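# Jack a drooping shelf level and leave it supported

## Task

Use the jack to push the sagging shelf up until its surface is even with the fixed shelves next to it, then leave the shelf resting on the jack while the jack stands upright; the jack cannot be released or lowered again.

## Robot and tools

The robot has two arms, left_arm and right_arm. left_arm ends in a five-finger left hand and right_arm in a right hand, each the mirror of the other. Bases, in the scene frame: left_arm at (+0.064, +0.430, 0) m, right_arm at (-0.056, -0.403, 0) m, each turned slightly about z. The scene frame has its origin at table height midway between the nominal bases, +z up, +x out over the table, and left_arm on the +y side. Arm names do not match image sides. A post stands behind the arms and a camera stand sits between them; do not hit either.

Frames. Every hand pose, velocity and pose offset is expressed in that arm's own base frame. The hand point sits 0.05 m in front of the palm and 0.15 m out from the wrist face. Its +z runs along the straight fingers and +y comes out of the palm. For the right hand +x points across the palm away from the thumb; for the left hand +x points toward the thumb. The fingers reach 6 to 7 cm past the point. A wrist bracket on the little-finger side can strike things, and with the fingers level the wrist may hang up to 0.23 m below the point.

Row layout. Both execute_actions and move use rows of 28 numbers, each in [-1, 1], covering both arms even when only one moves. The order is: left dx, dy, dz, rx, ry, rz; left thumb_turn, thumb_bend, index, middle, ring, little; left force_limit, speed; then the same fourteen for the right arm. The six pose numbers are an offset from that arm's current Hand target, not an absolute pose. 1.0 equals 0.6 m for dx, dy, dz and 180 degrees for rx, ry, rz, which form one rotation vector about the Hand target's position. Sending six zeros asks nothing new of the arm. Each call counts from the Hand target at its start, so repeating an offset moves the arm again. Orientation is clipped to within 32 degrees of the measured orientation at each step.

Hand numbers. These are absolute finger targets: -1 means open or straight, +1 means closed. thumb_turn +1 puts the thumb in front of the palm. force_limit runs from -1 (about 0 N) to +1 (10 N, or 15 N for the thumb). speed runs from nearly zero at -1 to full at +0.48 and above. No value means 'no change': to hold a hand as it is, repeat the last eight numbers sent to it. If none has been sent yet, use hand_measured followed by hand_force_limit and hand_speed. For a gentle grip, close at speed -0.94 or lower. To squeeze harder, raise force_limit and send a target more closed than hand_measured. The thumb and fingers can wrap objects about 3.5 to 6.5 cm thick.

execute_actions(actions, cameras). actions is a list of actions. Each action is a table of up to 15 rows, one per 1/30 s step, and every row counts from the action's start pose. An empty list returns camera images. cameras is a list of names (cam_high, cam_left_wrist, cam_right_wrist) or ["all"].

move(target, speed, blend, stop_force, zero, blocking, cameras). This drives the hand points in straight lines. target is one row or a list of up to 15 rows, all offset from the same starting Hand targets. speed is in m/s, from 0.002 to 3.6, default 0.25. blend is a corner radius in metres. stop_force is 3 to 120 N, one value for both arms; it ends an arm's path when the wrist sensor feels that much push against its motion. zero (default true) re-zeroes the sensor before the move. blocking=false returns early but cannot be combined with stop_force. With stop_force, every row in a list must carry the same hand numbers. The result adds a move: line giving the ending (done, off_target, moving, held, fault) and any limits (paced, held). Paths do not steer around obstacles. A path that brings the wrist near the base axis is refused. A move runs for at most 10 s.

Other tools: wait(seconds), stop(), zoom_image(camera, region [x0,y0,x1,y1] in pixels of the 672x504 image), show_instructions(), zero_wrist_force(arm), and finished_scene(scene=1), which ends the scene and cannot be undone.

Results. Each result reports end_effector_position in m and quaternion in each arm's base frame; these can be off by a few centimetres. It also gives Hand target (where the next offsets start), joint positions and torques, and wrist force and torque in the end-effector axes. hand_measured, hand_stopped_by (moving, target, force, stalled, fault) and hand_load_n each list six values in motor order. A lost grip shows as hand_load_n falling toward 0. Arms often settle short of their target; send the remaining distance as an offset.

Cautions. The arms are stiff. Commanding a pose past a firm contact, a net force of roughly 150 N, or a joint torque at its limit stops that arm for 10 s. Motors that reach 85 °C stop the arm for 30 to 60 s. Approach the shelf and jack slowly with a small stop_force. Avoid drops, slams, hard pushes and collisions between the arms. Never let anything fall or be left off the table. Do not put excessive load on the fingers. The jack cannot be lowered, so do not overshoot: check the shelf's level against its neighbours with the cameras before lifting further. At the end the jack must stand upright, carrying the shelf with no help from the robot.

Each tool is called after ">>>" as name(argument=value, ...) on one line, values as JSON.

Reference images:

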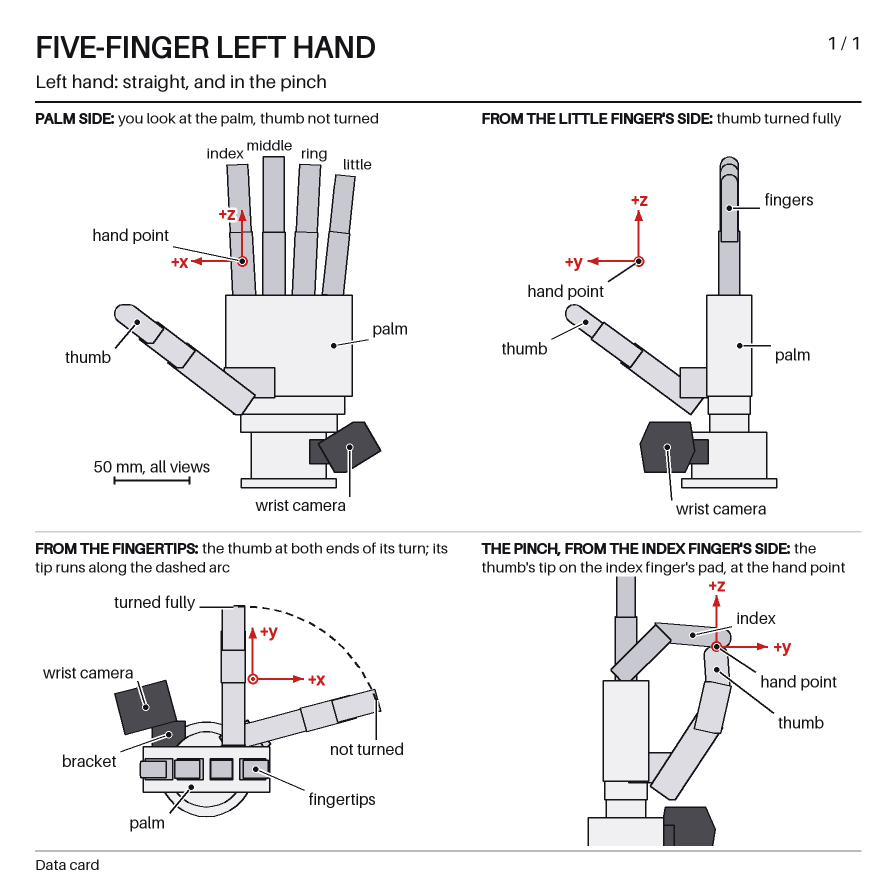

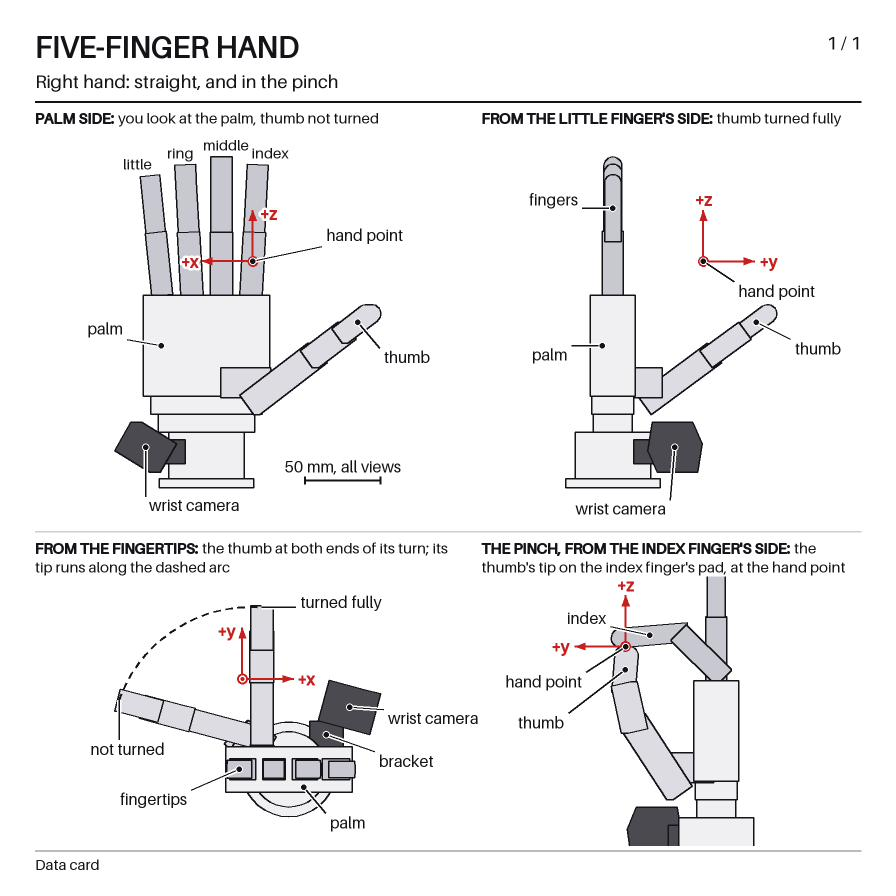

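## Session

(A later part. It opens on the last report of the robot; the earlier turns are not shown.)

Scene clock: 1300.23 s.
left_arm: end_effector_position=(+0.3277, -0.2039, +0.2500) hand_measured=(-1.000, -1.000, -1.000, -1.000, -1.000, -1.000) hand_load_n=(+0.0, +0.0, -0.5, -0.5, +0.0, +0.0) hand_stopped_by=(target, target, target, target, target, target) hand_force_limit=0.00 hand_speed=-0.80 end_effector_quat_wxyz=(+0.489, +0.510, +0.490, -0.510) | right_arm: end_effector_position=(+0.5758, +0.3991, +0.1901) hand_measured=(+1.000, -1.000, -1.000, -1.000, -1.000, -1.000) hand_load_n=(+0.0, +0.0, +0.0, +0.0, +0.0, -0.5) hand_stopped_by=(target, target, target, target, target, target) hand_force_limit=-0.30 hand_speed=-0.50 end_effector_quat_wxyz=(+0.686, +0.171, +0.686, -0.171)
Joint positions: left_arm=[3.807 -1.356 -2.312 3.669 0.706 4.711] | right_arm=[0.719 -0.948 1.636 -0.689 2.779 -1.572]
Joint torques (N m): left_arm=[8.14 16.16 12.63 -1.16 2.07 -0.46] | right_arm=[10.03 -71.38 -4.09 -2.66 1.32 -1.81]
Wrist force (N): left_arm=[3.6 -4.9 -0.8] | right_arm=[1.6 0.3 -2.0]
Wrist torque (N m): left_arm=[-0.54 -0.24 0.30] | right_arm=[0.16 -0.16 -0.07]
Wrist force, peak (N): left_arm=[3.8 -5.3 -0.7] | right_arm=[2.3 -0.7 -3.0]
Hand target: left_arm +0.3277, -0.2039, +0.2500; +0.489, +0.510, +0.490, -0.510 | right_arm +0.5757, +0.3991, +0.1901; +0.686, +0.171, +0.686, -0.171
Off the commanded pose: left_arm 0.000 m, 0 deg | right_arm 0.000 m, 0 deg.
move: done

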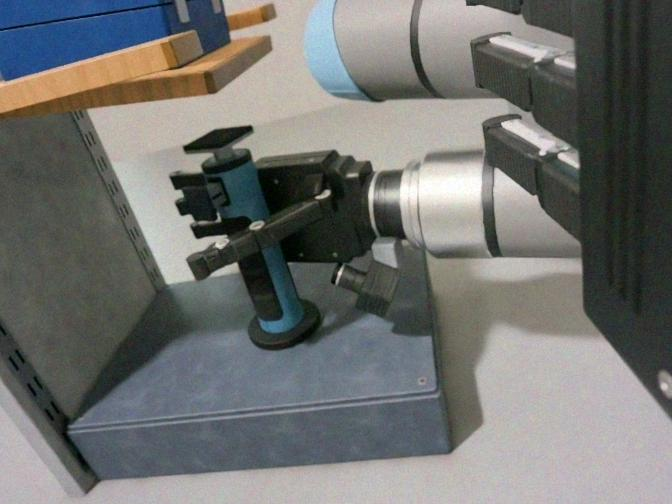

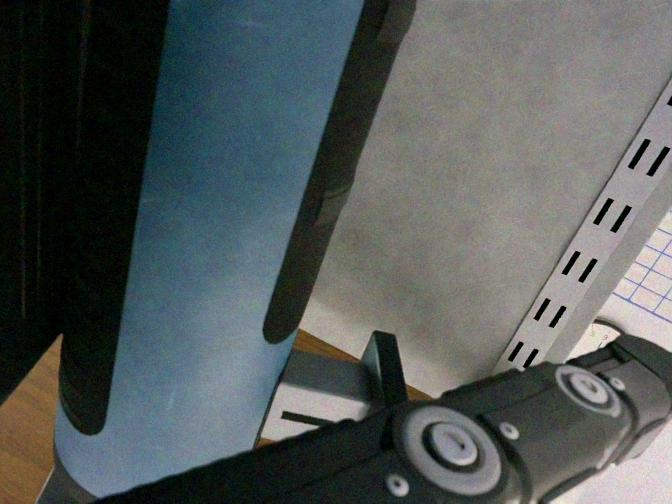

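>>> move(target=[[0,0,0,0,0,0,-1,-1,-1,-1,-1,-1,0,-0.8,-0.0177,0.0094,0,0,0,0,1,-1,-1,-1,-1,-1,-0.3,-0.5],[0,0,0,0,0,0,-1,-1,-1,-1,-1,-1,0,-0.8,-0.0177,0.0094,0.035,0,0,0,1,-1,-1,-1,-1,-1,-0.3,-0.5]], speed=0.04, stop_force=4, cameras=["cam_left_wrist","cam_right_wrist"])

>>> zoom_image(camera="cam_left_wrist", region=[120, 80, 420, 380])

>>> zoom_image(camera="cam_right_wrist", region=[280, 180, 532, 432])

Scene clock: 1316.63 s.
left_arm: end_effector_position=(+0.3277, -0.2039, +0.2500) hand_measured=(-1.000, -1.000, -1.000, -1.000, -1.000, -1.000) hand_load_n=(+0.0, +0.0, +0.0, +0.0, +0.0, +0.0) hand_stopped_by=(target, target, target, target, target, target) hand_force_limit=0.00 hand_speed=-0.80 end_effector_quat_wxyz=(+0.489, +0.510, +0.490, -0.510) | right_arm: end_effector_position=(+0.5651, +0.4048, +0.2111) hand_measured=(+1.000, -1.000, -1.000, -1.000, -1.000, -1.000) hand_load_n=(+0.0, +0.0, +0.0, +0.0, +0.0, +0.0) hand_stopped_by=(target, target, target, target, target, target) hand_force_limit=-0.30 hand_speed=-0.50 end_effector_quat_wxyz=(+0.686, +0.171, +0.686, -0.171)
Joint positions: left_arm=[3.807 -1.356 -2.312 3.669 0.706 4.711] | right_arm=[0.74 -0.982 1.627 -0.647 2.799 -1.572]
Joint torques (N m): left_arm=[8.42 16.11 14.16 -1.1 1.85 -0.29] | right_arm=[10.26 -70.47 -29.18 1.21 1.28 1.69]
Wrist force (N): left_arm=[3.7 -5.0 -0.6] | right_arm=[1.2 0.5 -2.1]
Wrist torque (N m): left_arm=[-0.56 -0.27 0.31] | right_arm=[0.19 -0.12 -0.08]
Wrist force, peak (N): left_arm=[3.9 -5.3 -0.6] | right_arm=[2.0 0.4 -2.2]
Hand target: left_arm +0.3277, -0.2039, +0.2500; +0.489, +0.510, +0.490, -0.510 | right_arm +0.5651, +0.4048, +0.2111; +0.686, +0.171, +0.686, -0.171
Off the commanded pose: left_arm 0.000 m, 0 deg | right_arm 0.000 m, 0 deg.
move: done

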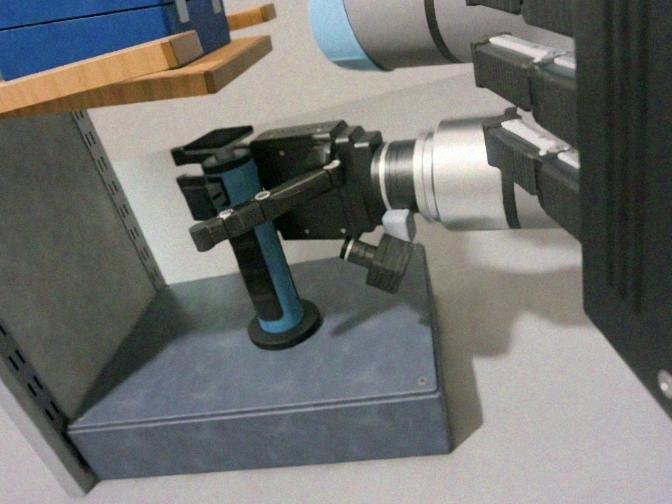

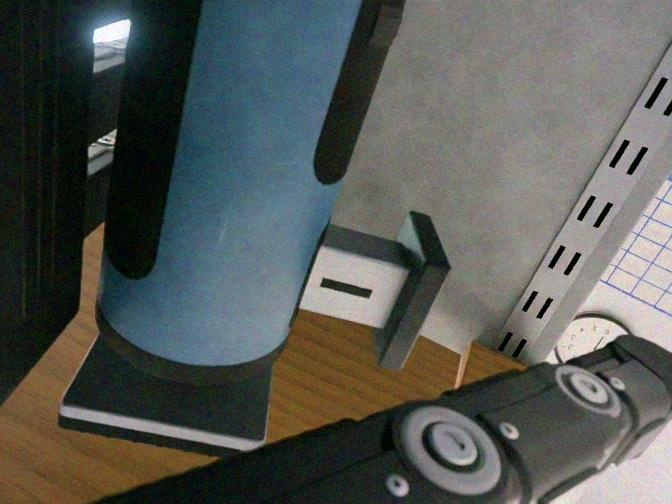

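Scaled by 1.680 from the camera's image (finer frame: 960x720).

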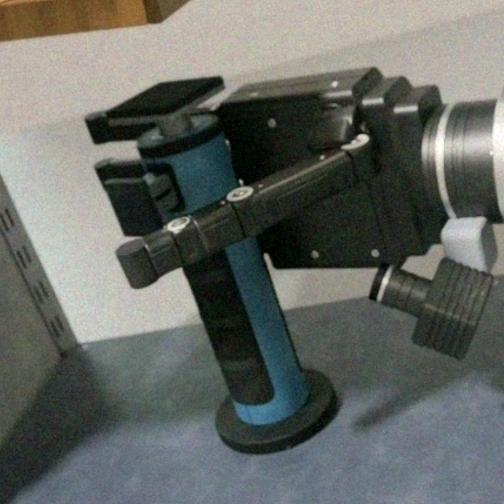

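Scaled by 2.000 from the camera's image (finer frame: 960x720).

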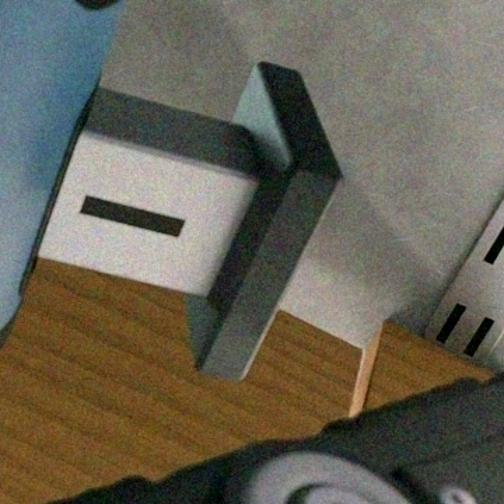

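>>> move(target=[0,0,0,0,0,0,-1,-1,-1,-1,-1,-1,0,-0.8,0,0,0,0,0,0,1,-0.45,-1,-1,-1,-1,-0.5,-0.8], cameras=["cam_left_wrist","cam_right_wrist"])

>>> zoom_image(camera="cam_left_wrist", region=[120, 80, 420, 380])

Scene clock: 1333.43 s.
left_arm: end_effector_position=(+0.3277, -0.2039, +0.2500) hand_measured=(-1.000, -1.000, -1.000, -1.000, -1.000, -1.000) hand_load_n=(+0.0, +0.0, +0.0, +0.0, +0.0, +0.0) hand_stopped_by=(target, target, target, target, target, target) hand_force_limit=0.00 hand_speed=-0.80 end_effector_quat_wxyz=(+0.489, +0.510, +0.490, -0.510) | right_arm: end_effector_position=(+0.5651, +0.4048, +0.2111) hand_measured=(+1.000, -0.450, -1.000, -1.000, -1.000, -1.000) hand_load_n=(+0.0, +0.5, +0.0, +0.0, +0.0, +0.0) hand_stopped_by=(target, target, target, target, target, target) hand_force_limit=-0.50 hand_speed=-0.80 end_effector_quat_wxyz=(+0.686, +0.171, +0.686, -0.171)
Joint positions: left_arm=[3.807 -1.356 -2.312 3.669 0.706 4.711] | right_arm=[0.74 -0.982 1.627 -0.647 2.799 -1.572]
Joint torques (N m): left_arm=[9.57 16.89 14.18 -1.15 1.98 -0.71] | right_arm=[8.52 -70.68 -29.02 1.1 0.89 1.54]
Wrist force (N): left_arm=[3.7 -4.9 -0.5] | right_arm=[1.2 1.5 -2.6]
Wrist torque (N m): left_arm=[-0.55 -0.26 0.31] | right_arm=[0.28 -0.12 -0.05]
Wrist force, peak (N): left_arm=[4.0 -5.1 -0.6] | right_arm=[1.2 1.7 -2.7]
Hand target: left_arm +0.3277, -0.2039, +0.2500; +0.489, +0.510, +0.490, -0.510 | right_arm +0.5651, +0.4048, +0.2111; +0.686, +0.171, +0.686, -0.171
Off the commanded pose: left_arm 0.000 m, 0 deg | right_arm 0.000 m, 0 deg.
move: done

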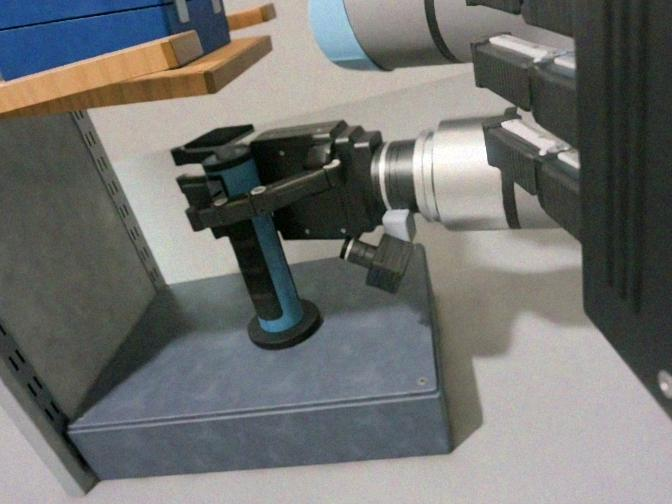

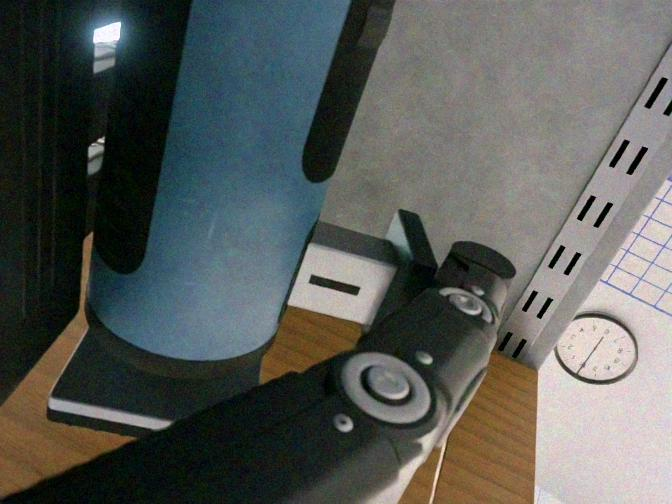

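Scaled by 1.680 from the camera's image (finer frame: 960x720).

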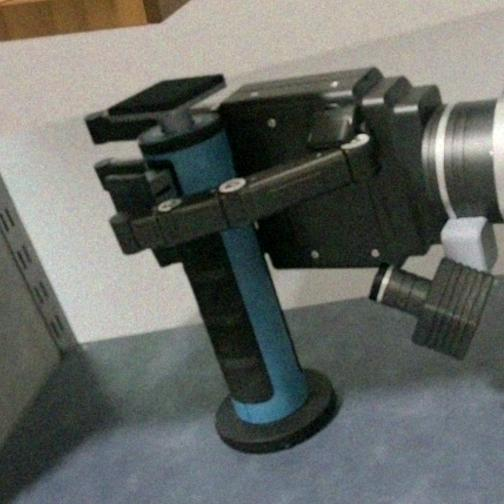

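>>> move(target=[0,0,0,0,0,0,-1,-1,-1,-1,-1,-1,0,-0.8,0,0,0,0,0,0,1,-0.35,-1,-1,-1,-1,-0.3,-0.8], cameras=["cam_left_wrist","cam_right_wrist"])

>>> zoom_image(camera="cam_left_wrist", region=[120, 80, 420, 380])

Scene clock: 1339.37 s.
left_arm: end_effector_position=(+0.3277, -0.2039, +0.2500) hand_measured=(-1.000, -1.000, -1.000, -1.000, -1.000, -1.000) hand_load_n=(+0.0, +0.0, +0.0, +0.0, +0.0, +0.0) hand_stopped_by=(target, target, target, target, target, target) hand_force_limit=0.00 hand_speed=-0.80 end_effector_quat_wxyz=(+0.489, +0.510, +0.490, -0.510) | right_arm: end_effector_position=(+0.5651, +0.4048, +0.2111) hand_measured=(+1.000, -0.352, -1.000, -1.000, -1.000, -1.000) hand_load_n=(+1.5, +2.5, +0.0, +0.0, +0.0, +0.0) hand_stopped_by=(target, target, target, target, target, target) hand_force_limit=-0.30 hand_speed=-0.80 end_effector_quat_wxyz=(+0.686, +0.171, +0.686, -0.171)
Joint positions: left_arm=[3.807 -1.356 -2.312 3.669 0.706 4.711] | right_arm=[0.74 -0.982 1.627 -0.647 2.799 -1.572]
Joint torques (N m): left_arm=[8.85 16.04 13.77 -1.15 1.98 -0.72] | right_arm=[-1.96 -68.06 -27.75 0.99 0.38 1.66]
Wrist force (N): left_arm=[3.8 -4.9 -0.8] | right_arm=[-0.5 2.7 -2.8]
Wrist torque (N m): left_arm=[-0.53 -0.27 0.31] | right_arm=[0.38 0.02 -0.02]
Wrist force, peak (N): left_arm=[4.0 -5.2 -0.6] | right_arm=[-0.3 2.7 -2.8]
Hand target: left_arm +0.3277, -0.2039, +0.2500; +0.489, +0.510, +0.490, -0.510 | right_arm +0.5651, +0.4048, +0.2111; +0.686, +0.171, +0.686, -0.171
Off the commanded pose: left_arm 0.000 m, 0 deg | right_arm 0.000 m, 0 deg.
move: done

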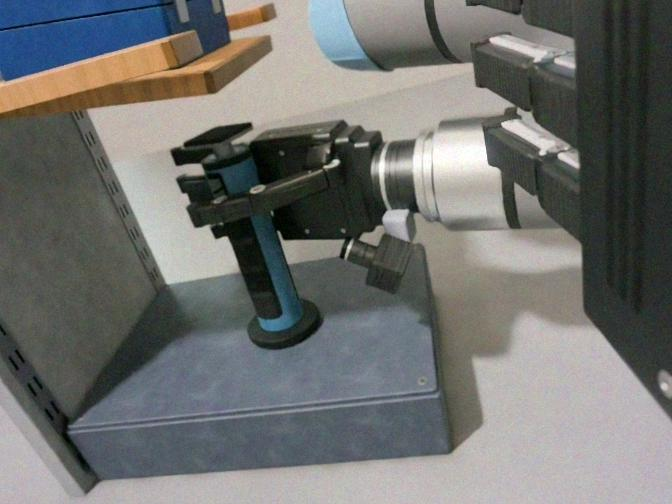

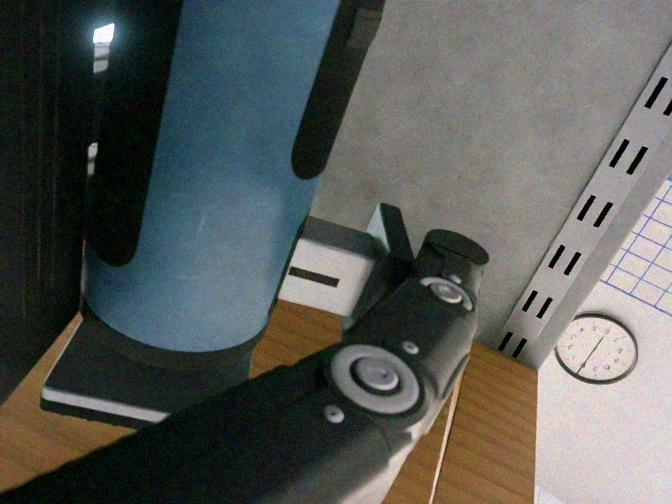

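Scaled by 1.680 from the camera's image (finer frame: 960x720).

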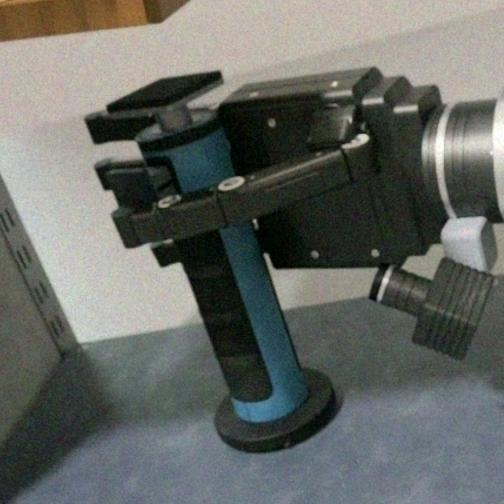

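>>> move(target=[0,0,0,0,0,0,-1,-1,-1,-1,-1,-1,0,-0.8,0.0031,0.0059,0,0,0,0,1,-0.35,-1,-1,-1,-1,-0.3,-0.8], speed=0.01, cameras=["cam_left_wrist","cam_right_wrist"])

>>> zoom_image(camera="cam_left_wrist", region=[120, 80, 420, 380])

Scene clock: 1348.87 s.
left_arm: end_effector_position=(+0.3277, -0.2039, +0.2500) hand_measured=(-1.000, -1.000, -1.000, -1.000, -1.000, -1.000) hand_load_n=(+0.0, +0.0, +0.0, +0.0, +0.0, +0.0) hand_stopped_by=(target, target, target, target, target, target) hand_force_limit=0.00 hand_speed=-0.80 end_effector_quat_wxyz=(+0.489, +0.510, +0.490, -0.510) | right_arm: end_effector_position=(+0.5670, +0.4083, +0.2111) hand_measured=(+1.000, -0.352, -1.000, -1.000, -1.000, -1.000) hand_load_n=(+0.0, +0.5, +0.0, +0.0, +0.0, +0.0) hand_stopped_by=(target, target, target, target, target, target) hand_force_limit=-0.30 hand_speed=-0.80 end_effector_quat_wxyz=(+0.686, +0.171, +0.686, -0.171)
Joint positions: left_arm=[3.807 -1.356 -2.312 3.669 0.706 4.711] | right_arm=[0.743 -0.974 1.614 -0.641 2.802 -1.572]
Joint torques (N m): left_arm=[8.95 14.72 13.95 -1.13 1.76 -0.66] | right_arm=[9.65 -19.4 -29.28 1.28 1.32 -1.18]
Wrist force (N): left_arm=[3.7 -4.7 -0.8] | right_arm=[1.0 0.9 -2.6]
Wrist torque (N m): left_arm=[-0.51 -0.26 0.30] | right_arm=[0.22 -0.10 -0.09]
Wrist force, peak (N): left_arm=[4.0 -5.1 -0.8] | right_arm=[-0.6 2.9 -2.9]
Hand target: left_arm +0.3277, -0.2039, +0.2500; +0.489, +0.510, +0.490, -0.510 | right_arm +0.5670, +0.4083, +0.2111; +0.686, +0.171, +0.686, -0.171
Off the commanded pose: left_arm 0.000 m, 0 deg | right_arm 0.000 m, 0 deg.
move: done

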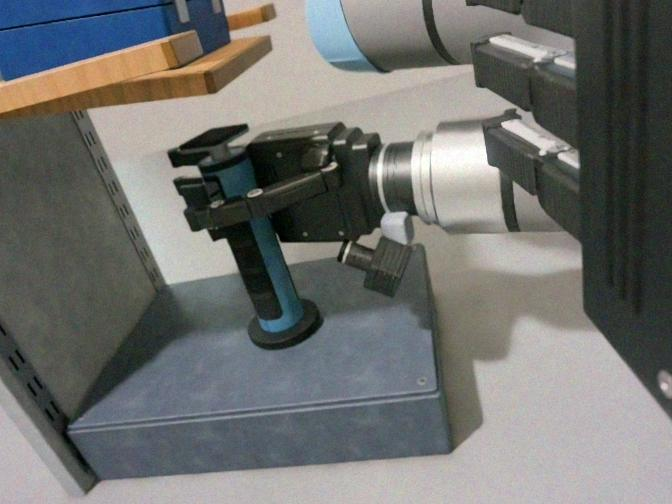

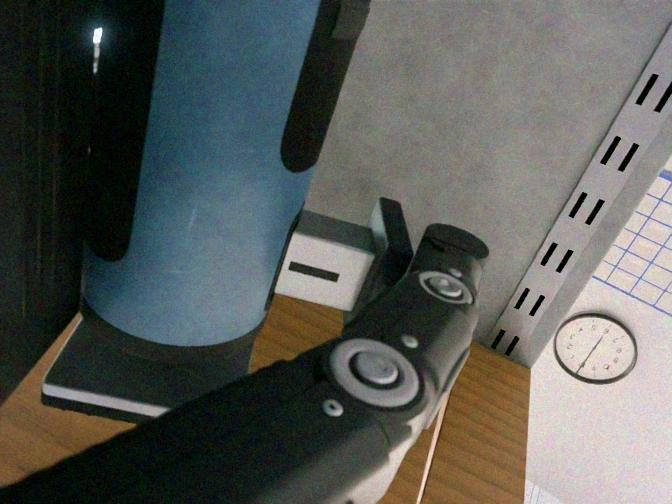

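Scaled by 1.680 from the camera's image (finer frame: 960x720).

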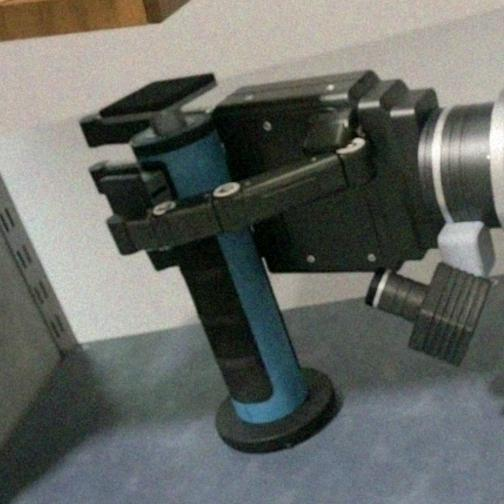

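>>> move(target=[0,0,0,0,0,0,-1,-1,-1,-1,-1,-1,0,-0.8,0,0,0,0,0,0,1,-0.25,-1,-1,-1,-1,0.0,-0.8], cameras=["cam_left_wrist","cam_right_wrist"])

Scene clock: 1372.40 s.
left_arm: end_effector_position=(+0.3277, -0.2039, +0.2500) hand_measured=(-1.000, -1.000, -1.000, -1.000, -1.000, -1.000) hand_load_n=(+0.0, +0.0, +0.0, -0.5, +0.0, +0.0) hand_stopped_by=(target, target, target, target, target, target) hand_force_limit=0.00 hand_speed=-0.80 end_effector_quat_wxyz=(+0.489, +0.510, +0.490, -0.510) | right_arm: end_effector_position=(+0.5670, +0.4083, +0.2111) hand_measured=(+1.000, -0.252, -1.000, -1.000, -1.000, -1.000) hand_load_n=(+1.0, +2.5, +0.0, -0.5, +0.0, +0.0) hand_stopped_by=(target, target, target, target, target, target) hand_force_limit=0.00 hand_speed=-0.80 end_effector_quat_wxyz=(+0.686, +0.171, +0.686, -0.171)
Joint positions: left_arm=[3.807 -1.356 -2.312 3.669 0.706 4.711] | right_arm=[0.743 -0.974 1.614 -0.641 2.802 -1.572]
Joint torques (N m): left_arm=[8.93 15.57 13.6 -1.15 1.82 -0.73] | right_arm=[9.46 -21.1 -26.91 1.24 1.32 1.63]
Wrist force (N): left_arm=[3.4 -5.1 -0.6] | right_arm=[0.0 2.3 -2.5]
Wrist torque (N m): left_arm=[-0.58 -0.21 0.30] | right_arm=[0.34 -0.03 -0.02]
Wrist force, peak (N): left_arm=[3.8 -5.2 -0.5] | right_arm=[-0.1 2.2 -2.9]
Hand target: left_arm +0.3277, -0.2039, +0.2500; +0.489, +0.510, +0.490, -0.510 | right_arm +0.5670, +0.4083, +0.2111; +0.686, +0.171, +0.686, -0.171
Off the commanded pose: left_arm 0.000 m, 0 deg | right_arm 0.000 m, 0 deg.
move: done

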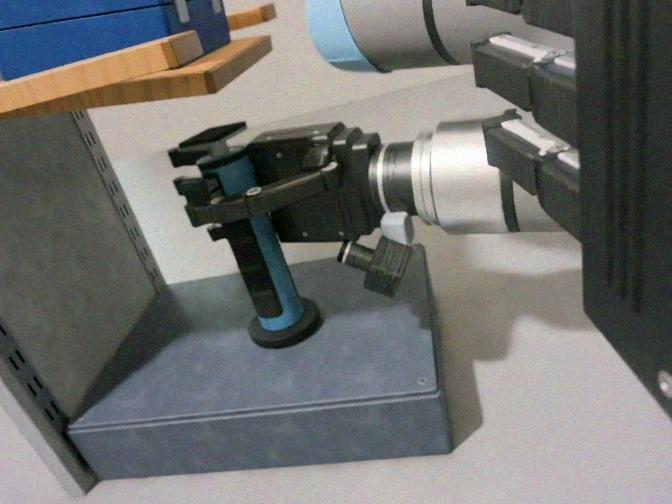

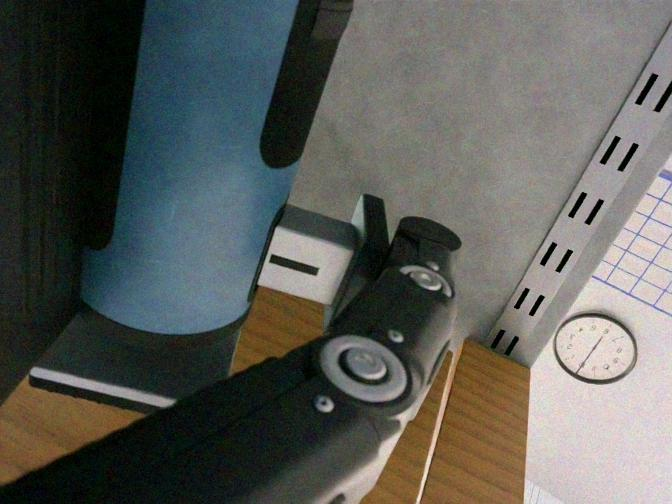

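>>> move(target=[0,0,0,0,0,0,-1,-1,-1,-1,-1,-1,0,-0.8,0,0,0,0,0,0,1,-0.15,-1,-1,-1,-1,0.3,-0.8], cameras=["cam_left_wrist","cam_right_wrist"])

>>> zoom_image(camera="cam_left_wrist", region=[120, 80, 420, 380])

Scene clock: 1383.93 s.
left_arm: end_effector_position=(+0.3277, -0.2039, +0.2500) hand_measured=(-1.000, -1.000, -1.000, -1.000, -1.000, -1.000) hand_load_n=(+0.0, +0.0, +0.0, +0.0, +0.0, +0.0) hand_stopped_by=(target, target, target, target, target, target) hand_force_limit=0.00 hand_speed=-0.80 end_effector_quat_wxyz=(+0.489, +0.510, +0.490, -0.510) | right_arm: end_effector_position=(+0.5670, +0.4083, +0.2111) hand_measured=(+1.000, -0.152, -1.000, -1.000, -1.000, -1.000) hand_load_n=(+1.0, +3.5, +0.0, +0.0, +0.0, -0.5) hand_stopped_by=(target, target, target, target, target, target) hand_force_limit=0.30 hand_speed=-0.80 end_effector_quat_wxyz=(+0.686, +0.171, +0.686, -0.171)
Joint positions: left_arm=[3.807 -1.356 -2.312 3.669 0.706 4.711] | right_arm=[0.743 -0.974 1.614 -0.641 2.802 -1.572]
Joint torques (N m): left_arm=[9.16 14.45 13.69 -1.01 1.92 -0.84] | right_arm=[2.18 -24.88 -12.63 1.31 1.36 1.59]
Wrist force (N): left_arm=[3.6 -5.4 -0.7] | right_arm=[0.4 2.3 -2.7]
Wrist torque (N m): left_arm=[-0.62 -0.24 0.32] | right_arm=[0.34 -0.05 0.00]
Wrist force, peak (N): left_arm=[3.6 -5.4 -0.7] | right_arm=[0.5 2.6 -2.8]
Hand target: left_arm +0.3277, -0.2039, +0.2500; +0.489, +0.510, +0.490, -0.510 | right_arm +0.5670, +0.4083, +0.2111; +0.686, +0.171, +0.686, -0.171
Off the commanded pose: left_arm 0.000 m, 0 deg | right_arm 0.000 m, 0 deg.
move: done

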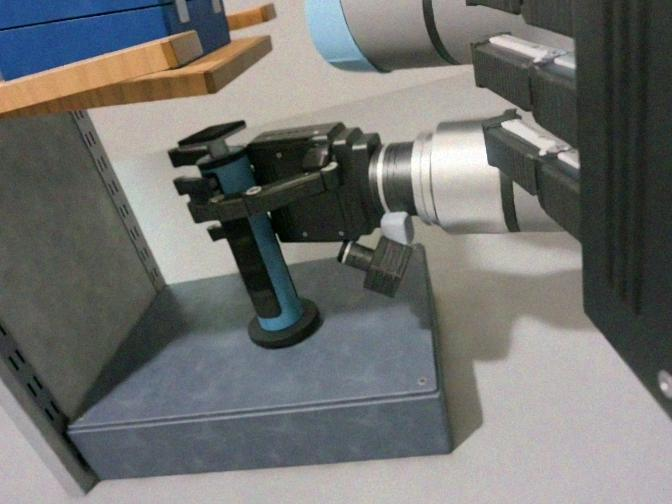

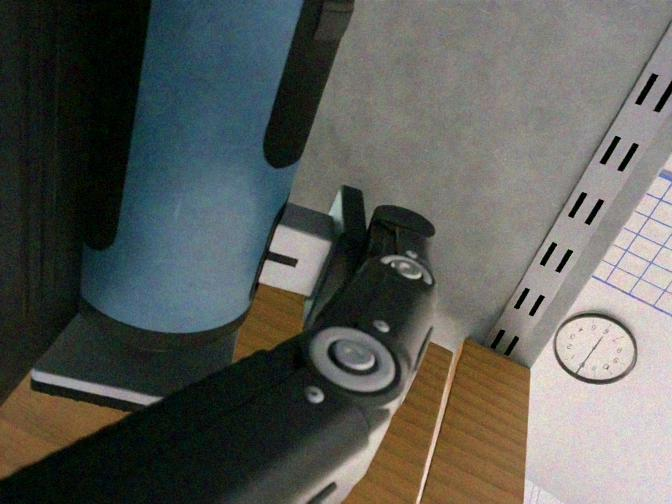

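Scaled by 1.680 from the camera's image (finer frame: 960x720).

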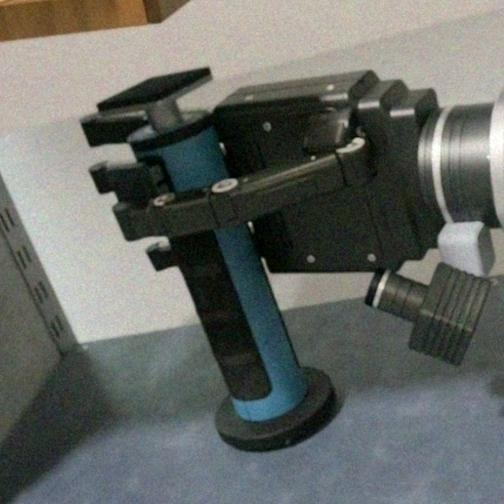

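>>> move(target=[0,0,0,0,0,0,-1,-1,-1,-1,-1,-1,0,-0.8,0,0,0,0,0,0,1,-0.05,-1,-1,-1,-1,0.4,-0.8], cameras=["cam_left_wrist","cam_right_wrist"])

>>> zoom_image(camera="cam_left_wrist", region=[120, 80, 420, 380])

Scene clock: 1392.70 s.
left_arm: end_effector_position=(+0.3277, -0.2039, +0.2500) hand_measured=(-1.000, -1.000, -1.000, -1.000, -1.000, -1.000) hand_load_n=(+0.0, +0.0, +0.0, +0.0, +0.0, +0.0) hand_stopped_by=(target, target, target, target, target, target) hand_force_limit=0.00 hand_speed=-0.80 end_effector_quat_wxyz=(+0.489, +0.510, +0.490, -0.510) | right_arm: end_effector_position=(+0.5670, +0.4083, +0.2111) hand_measured=(+1.000, -0.114, -1.000, -1.000, -1.000, -1.000) hand_load_n=(+2.0, +11.5, +0.5, +0.0, +0.0, +0.0) hand_stopped_by=(target, force, target, target, target, target) hand_force_limit=0.40 hand_speed=-0.80 end_effector_quat_wxyz=(+0.686, +0.171, +0.686, -0.171)
Joint positions: left_arm=[3.807 -1.356 -2.312 3.669 0.706 4.711] | right_arm=[0.743 -0.974 1.614 -0.641 2.802 -1.572]
Joint torques (N m): left_arm=[8.15 13.99 14.66 -0.86 1.59 -0.95] | right_arm=[-3.83 -28.33 -9.41 1.3 1.45 1.64]
Wrist force (N): left_arm=[3.7 -4.9 -0.5] | right_arm=[0.9 3.9 -2.8]
Wrist torque (N m): left_arm=[-0.55 -0.25 0.31] | right_arm=[0.43 -0.08 0.21]
Wrist force, peak (N): left_arm=[3.8 -5.3 -0.8] | right_arm=[0.9 4.1 -2.9]
Hand target: left_arm +0.3277, -0.2039, +0.2500; +0.489, +0.510, +0.490, -0.510 | right_arm +0.5670, +0.4083, +0.2111; +0.686, +0.171, +0.686, -0.171
Off the commanded pose: left_arm 0.000 m, 0 deg | right_arm 0.000 m, 0 deg.
move: done

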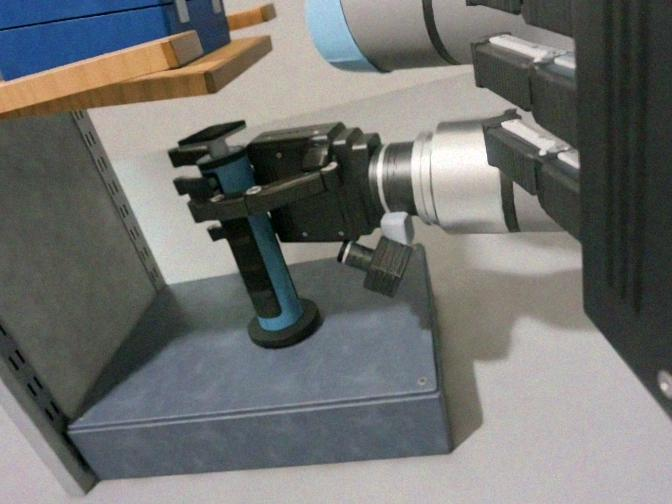

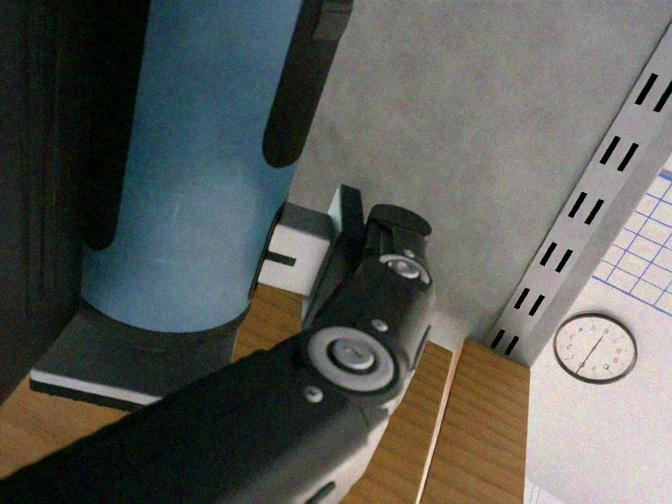

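Scaled by 1.680 from the camera's image (finer frame: 960x720).

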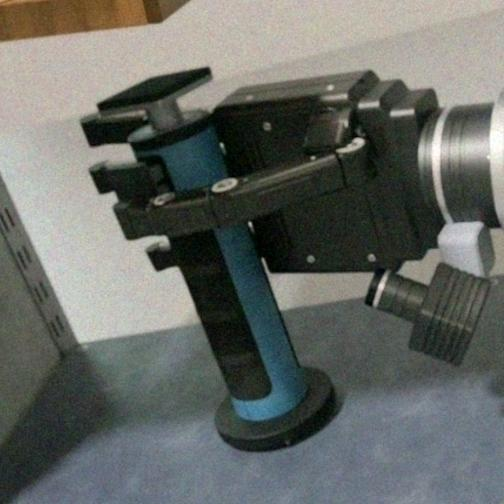

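>>> move(target=[0,0,0,0,0,0,-1,-1,-1,-1,-1,-1,0,-0.8,0,0,0,0,0,0,1,-0.40,-1,-1,-1,-1,0.1,-0.8], cameras=["cam_left_wrist","cam_right_wrist"])

>>> zoom_image(camera="cam_left_wrist", region=[120, 80, 420, 380])

Scene clock: 1399.47 s.
left_arm: end_effector_position=(+0.3277, -0.2039, +0.2500) hand_measured=(-1.000, -1.000, -1.000, -1.000, -1.000, -1.000) hand_load_n=(+0.0, +0.0, +0.0, +0.0, +0.0, +0.0) hand_stopped_by=(target, target, target, target, target, target) hand_force_limit=0.00 hand_speed=-0.80 end_effector_quat_wxyz=(+0.489, +0.510, +0.490, -0.510) | right_arm: end_effector_position=(+0.5670, +0.4083, +0.2111) hand_measured=(+1.000, -0.400, -1.000, -1.000, -1.000, -1.000) hand_load_n=(+0.0, +0.5, +0.0, +0.0, +0.0, +0.5) hand_stopped_by=(target, target, target, target, target, target) hand_force_limit=0.10 hand_speed=-0.80 end_effector_quat_wxyz=(+0.686, +0.171, +0.686, -0.171)
Joint positions: left_arm=[3.807 -1.356 -2.312 3.669 0.706 4.711] | right_arm=[0.743 -0.974 1.614 -0.641 2.802 -1.572]
Joint torques (N m): left_arm=[7.75 14.05 14.32 -0.87 1.96 -0.99] | right_arm=[-3.93 -33.21 -9.29 1.11 1.12 1.49]
Wrist force (N): left_arm=[3.6 -4.8 -0.6] | right_arm=[1.6 -0.2 -2.6]
Wrist torque (N m): left_arm=[-0.53 -0.25 0.30] | right_arm=[0.10 -0.17 -0.08]
Wrist force, peak (N): left_arm=[4.2 -5.3 -0.5] | right_arm=[0.9 4.1 -3.2]
Hand target: left_arm +0.3277, -0.2039, +0.2500; +0.489, +0.510, +0.490, -0.510 | right_arm +0.5670, +0.4083, +0.2111; +0.686, +0.171, +0.686, -0.171
Off the commanded pose: left_arm 0.000 m, 0 deg | right_arm 0.000 m, 0 deg.
move: done

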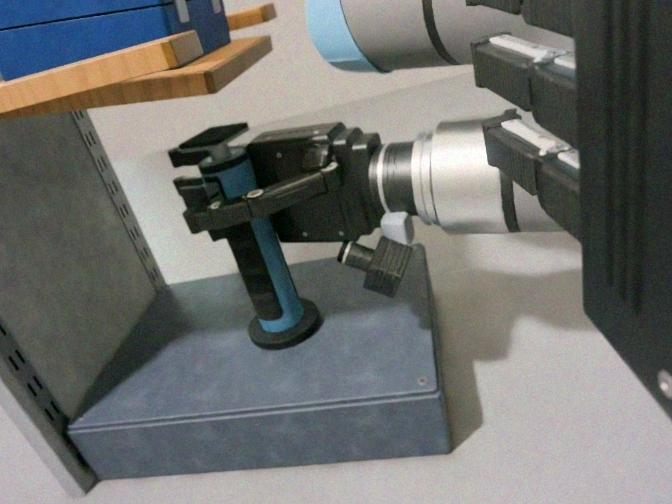

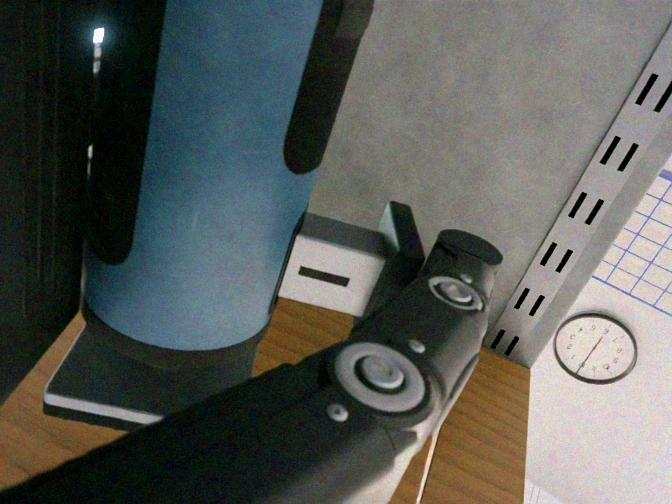

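Scaled by 1.680 from the camera's image (finer frame: 960x720).

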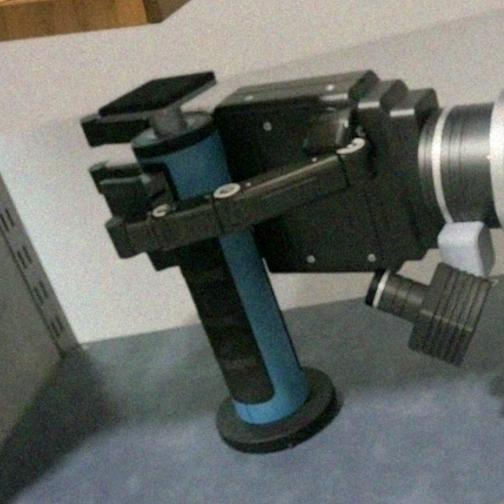

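>>> move(target=[[0,0,0,0,0,0,-1,-1,-1,-1,-1,-1,0,-0.8,0,0,0,0,0,0,1,-0.5,-1,-1,-1,-1,0.1,-0.7],[0,0,0,0,0,0,-1,-1,-1,-1,-1,-1,0,-0.8,0,0,0,0,0,0,1,-0.05,-1,-1,-1,-1,0.05,-0.8]], cameras=["cam_left_wrist","cam_right_wrist"])

>>> zoom_image(camera="cam_left_wrist", region=[120, 80, 420, 380])

Scene clock: 1413.63 s.
left_arm: end_effector_position=(+0.3277, -0.2039, +0.2500) hand_measured=(-1.000, -1.000, -1.000, -1.000, -1.000, -1.000) hand_load_n=(+0.0, +0.0, +0.0, +0.0, +0.0, +0.0) hand_stopped_by=(target, target, target, target, target, target) hand_force_limit=0.00 hand_speed=-0.80 end_effector_quat_wxyz=(+0.489, +0.510, +0.490, -0.510) | right_arm: end_effector_position=(+0.5670, +0.4083, +0.2111) hand_measured=(+1.000, -0.230, -1.000, -1.000, -1.000, -1.000) hand_load_n=(+0.5, +8.0, +0.0, +0.0, +0.0, +0.0) hand_stopped_by=(target, force, target, target, target, target) hand_force_limit=0.05 hand_speed=-0.80 end_effector_quat_wxyz=(+0.686, +0.171, +0.686, -0.171)
Joint positions: left_arm=[3.807 -1.356 -2.312 3.669 0.706 4.711] | right_arm=[0.743 -0.974 1.614 -0.641 2.802 -1.572]
Joint torques (N m): left_arm=[8.67 15.19 15.58 -0.86 1.92 -0.69] | right_arm=[-3.78 -38.34 -9.1 1.08 -1.03 1.48]
Wrist force (N): left_arm=[3.7 -4.9 -0.5] | right_arm=[2.5 2.5 -2.5]
Wrist torque (N m): left_arm=[-0.55 -0.25 0.30] | right_arm=[0.33 -0.22 0.14]
Wrist force, peak (N): left_arm=[3.9 -5.4 -0.5] | right_arm=[2.7 2.6 -2.4]
Hand target: left_arm +0.3277, -0.2039, +0.2500; +0.489, +0.510, +0.490, -0.510 | right_arm +0.5670, +0.4083, +0.2111; +0.686, +0.171, +0.686, -0.171
Off the commanded pose: left_arm 0.000 m, 0 deg | right_arm 0.000 m, 0 deg.
move: done

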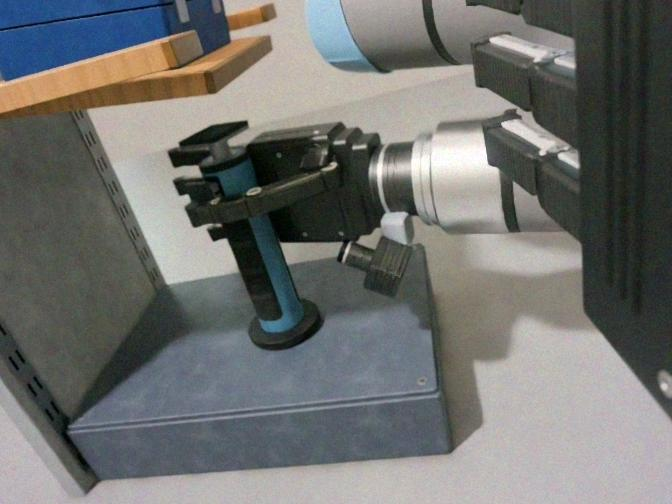

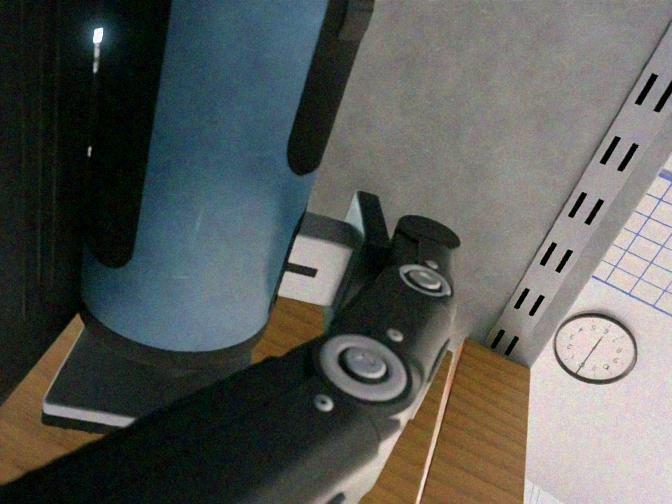

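Scaled by 1.680 from the camera's image (finer frame: 960x720).

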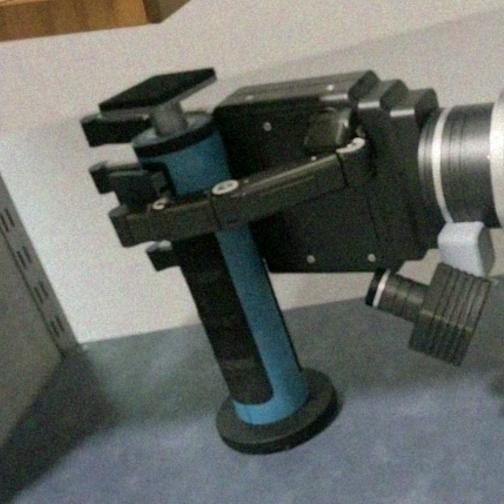

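>>> move(target=[0,0,0,0,0,0,-1,-1,-1,-1,-1,-1,0,-0.8,0,0,0,0,0,0,1,-0.1,-1,-1,-1,-1,0.4,-0.85], cameras=["cam_left_wrist","cam_right_wrist"])

>>> zoom_image(camera="cam_left_wrist", region=[120, 80, 420, 380])

Scene clock: 1421.03 s.
left_arm: end_effector_position=(+0.3277, -0.2039, +0.2500) hand_measured=(-1.000, -1.000, -1.000, -1.000, -1.000, -1.000) hand_load_n=(+0.0, +0.0, +0.0, +0.0, +0.0, +0.0) hand_stopped_by=(target, target, target, target, target, target) hand_force_limit=0.00 hand_speed=-0.80 end_effector_quat_wxyz=(+0.489, +0.510, +0.490, -0.510) | right_arm: end_effector_position=(+0.5670, +0.4083, +0.2111) hand_measured=(+1.000, -0.216, -1.000, -1.000, -1.000, -1.000) hand_load_n=(+1.0, +11.0, +0.0, +0.0, +0.0, +0.0) hand_stopped_by=(target, force, target, target, target, target) hand_force_limit=0.40 hand_speed=-0.85 end_effector_quat_wxyz=(+0.686, +0.171, +0.686, -0.171)
Joint positions: left_arm=[3.807 -1.356 -2.312 3.669 0.706 4.711] | right_arm=[0.743 -0.974 1.614 -0.641 2.802 -1.572]
Joint torques (N m): left_arm=[8.5 14.47 16.96 -0.91 1.77 -0.61] | right_arm=[-4.3 -42.03 -9.64 0.91 1.52 1.41]
Wrist force (N): left_arm=[3.7 -5.0 -0.8] | right_arm=[2.8 3.0 -2.3]
Wrist torque (N m): left_arm=[-0.56 -0.27 0.31] | right_arm=[0.34 -0.25 0.22]
Wrist force, peak (N): left_arm=[3.9 -5.2 -0.5] | right_arm=[3.0 3.2 -2.4]
Hand target: left_arm +0.3277, -0.2039, +0.2500; +0.489, +0.510, +0.490, -0.510 | right_arm +0.5670, +0.4083, +0.2111; +0.686, +0.171, +0.686, -0.171
Off the commanded pose: left_arm 0.000 m, 0 deg | right_arm 0.000 m, 0 deg.
move: done

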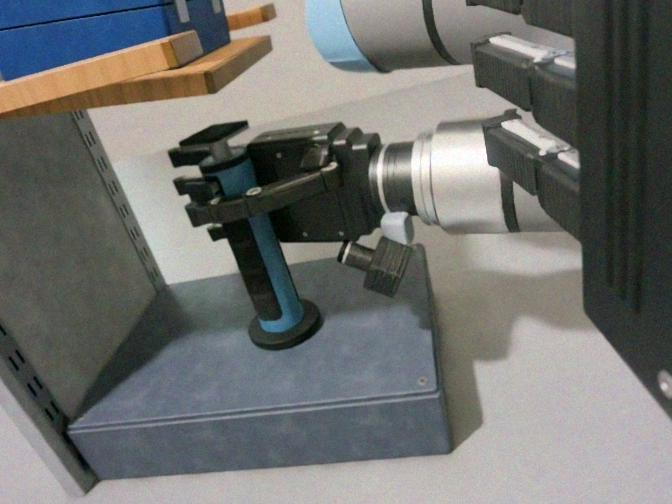

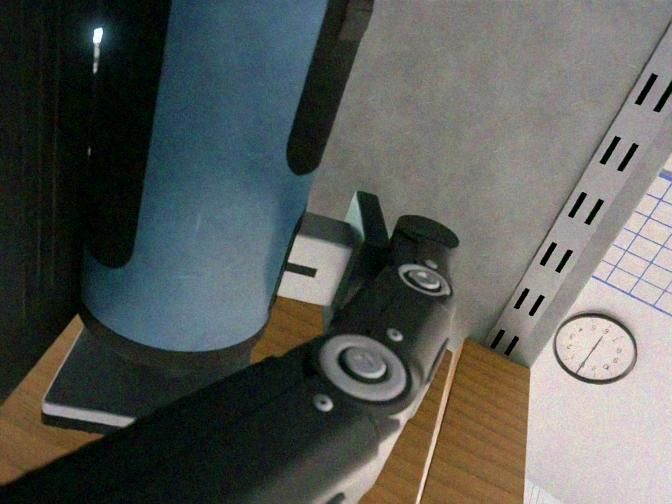

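Scaled by 1.680 from the camera's image (finer frame: 960x720).

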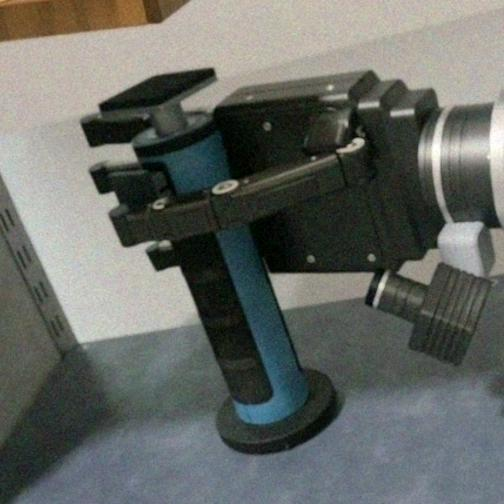

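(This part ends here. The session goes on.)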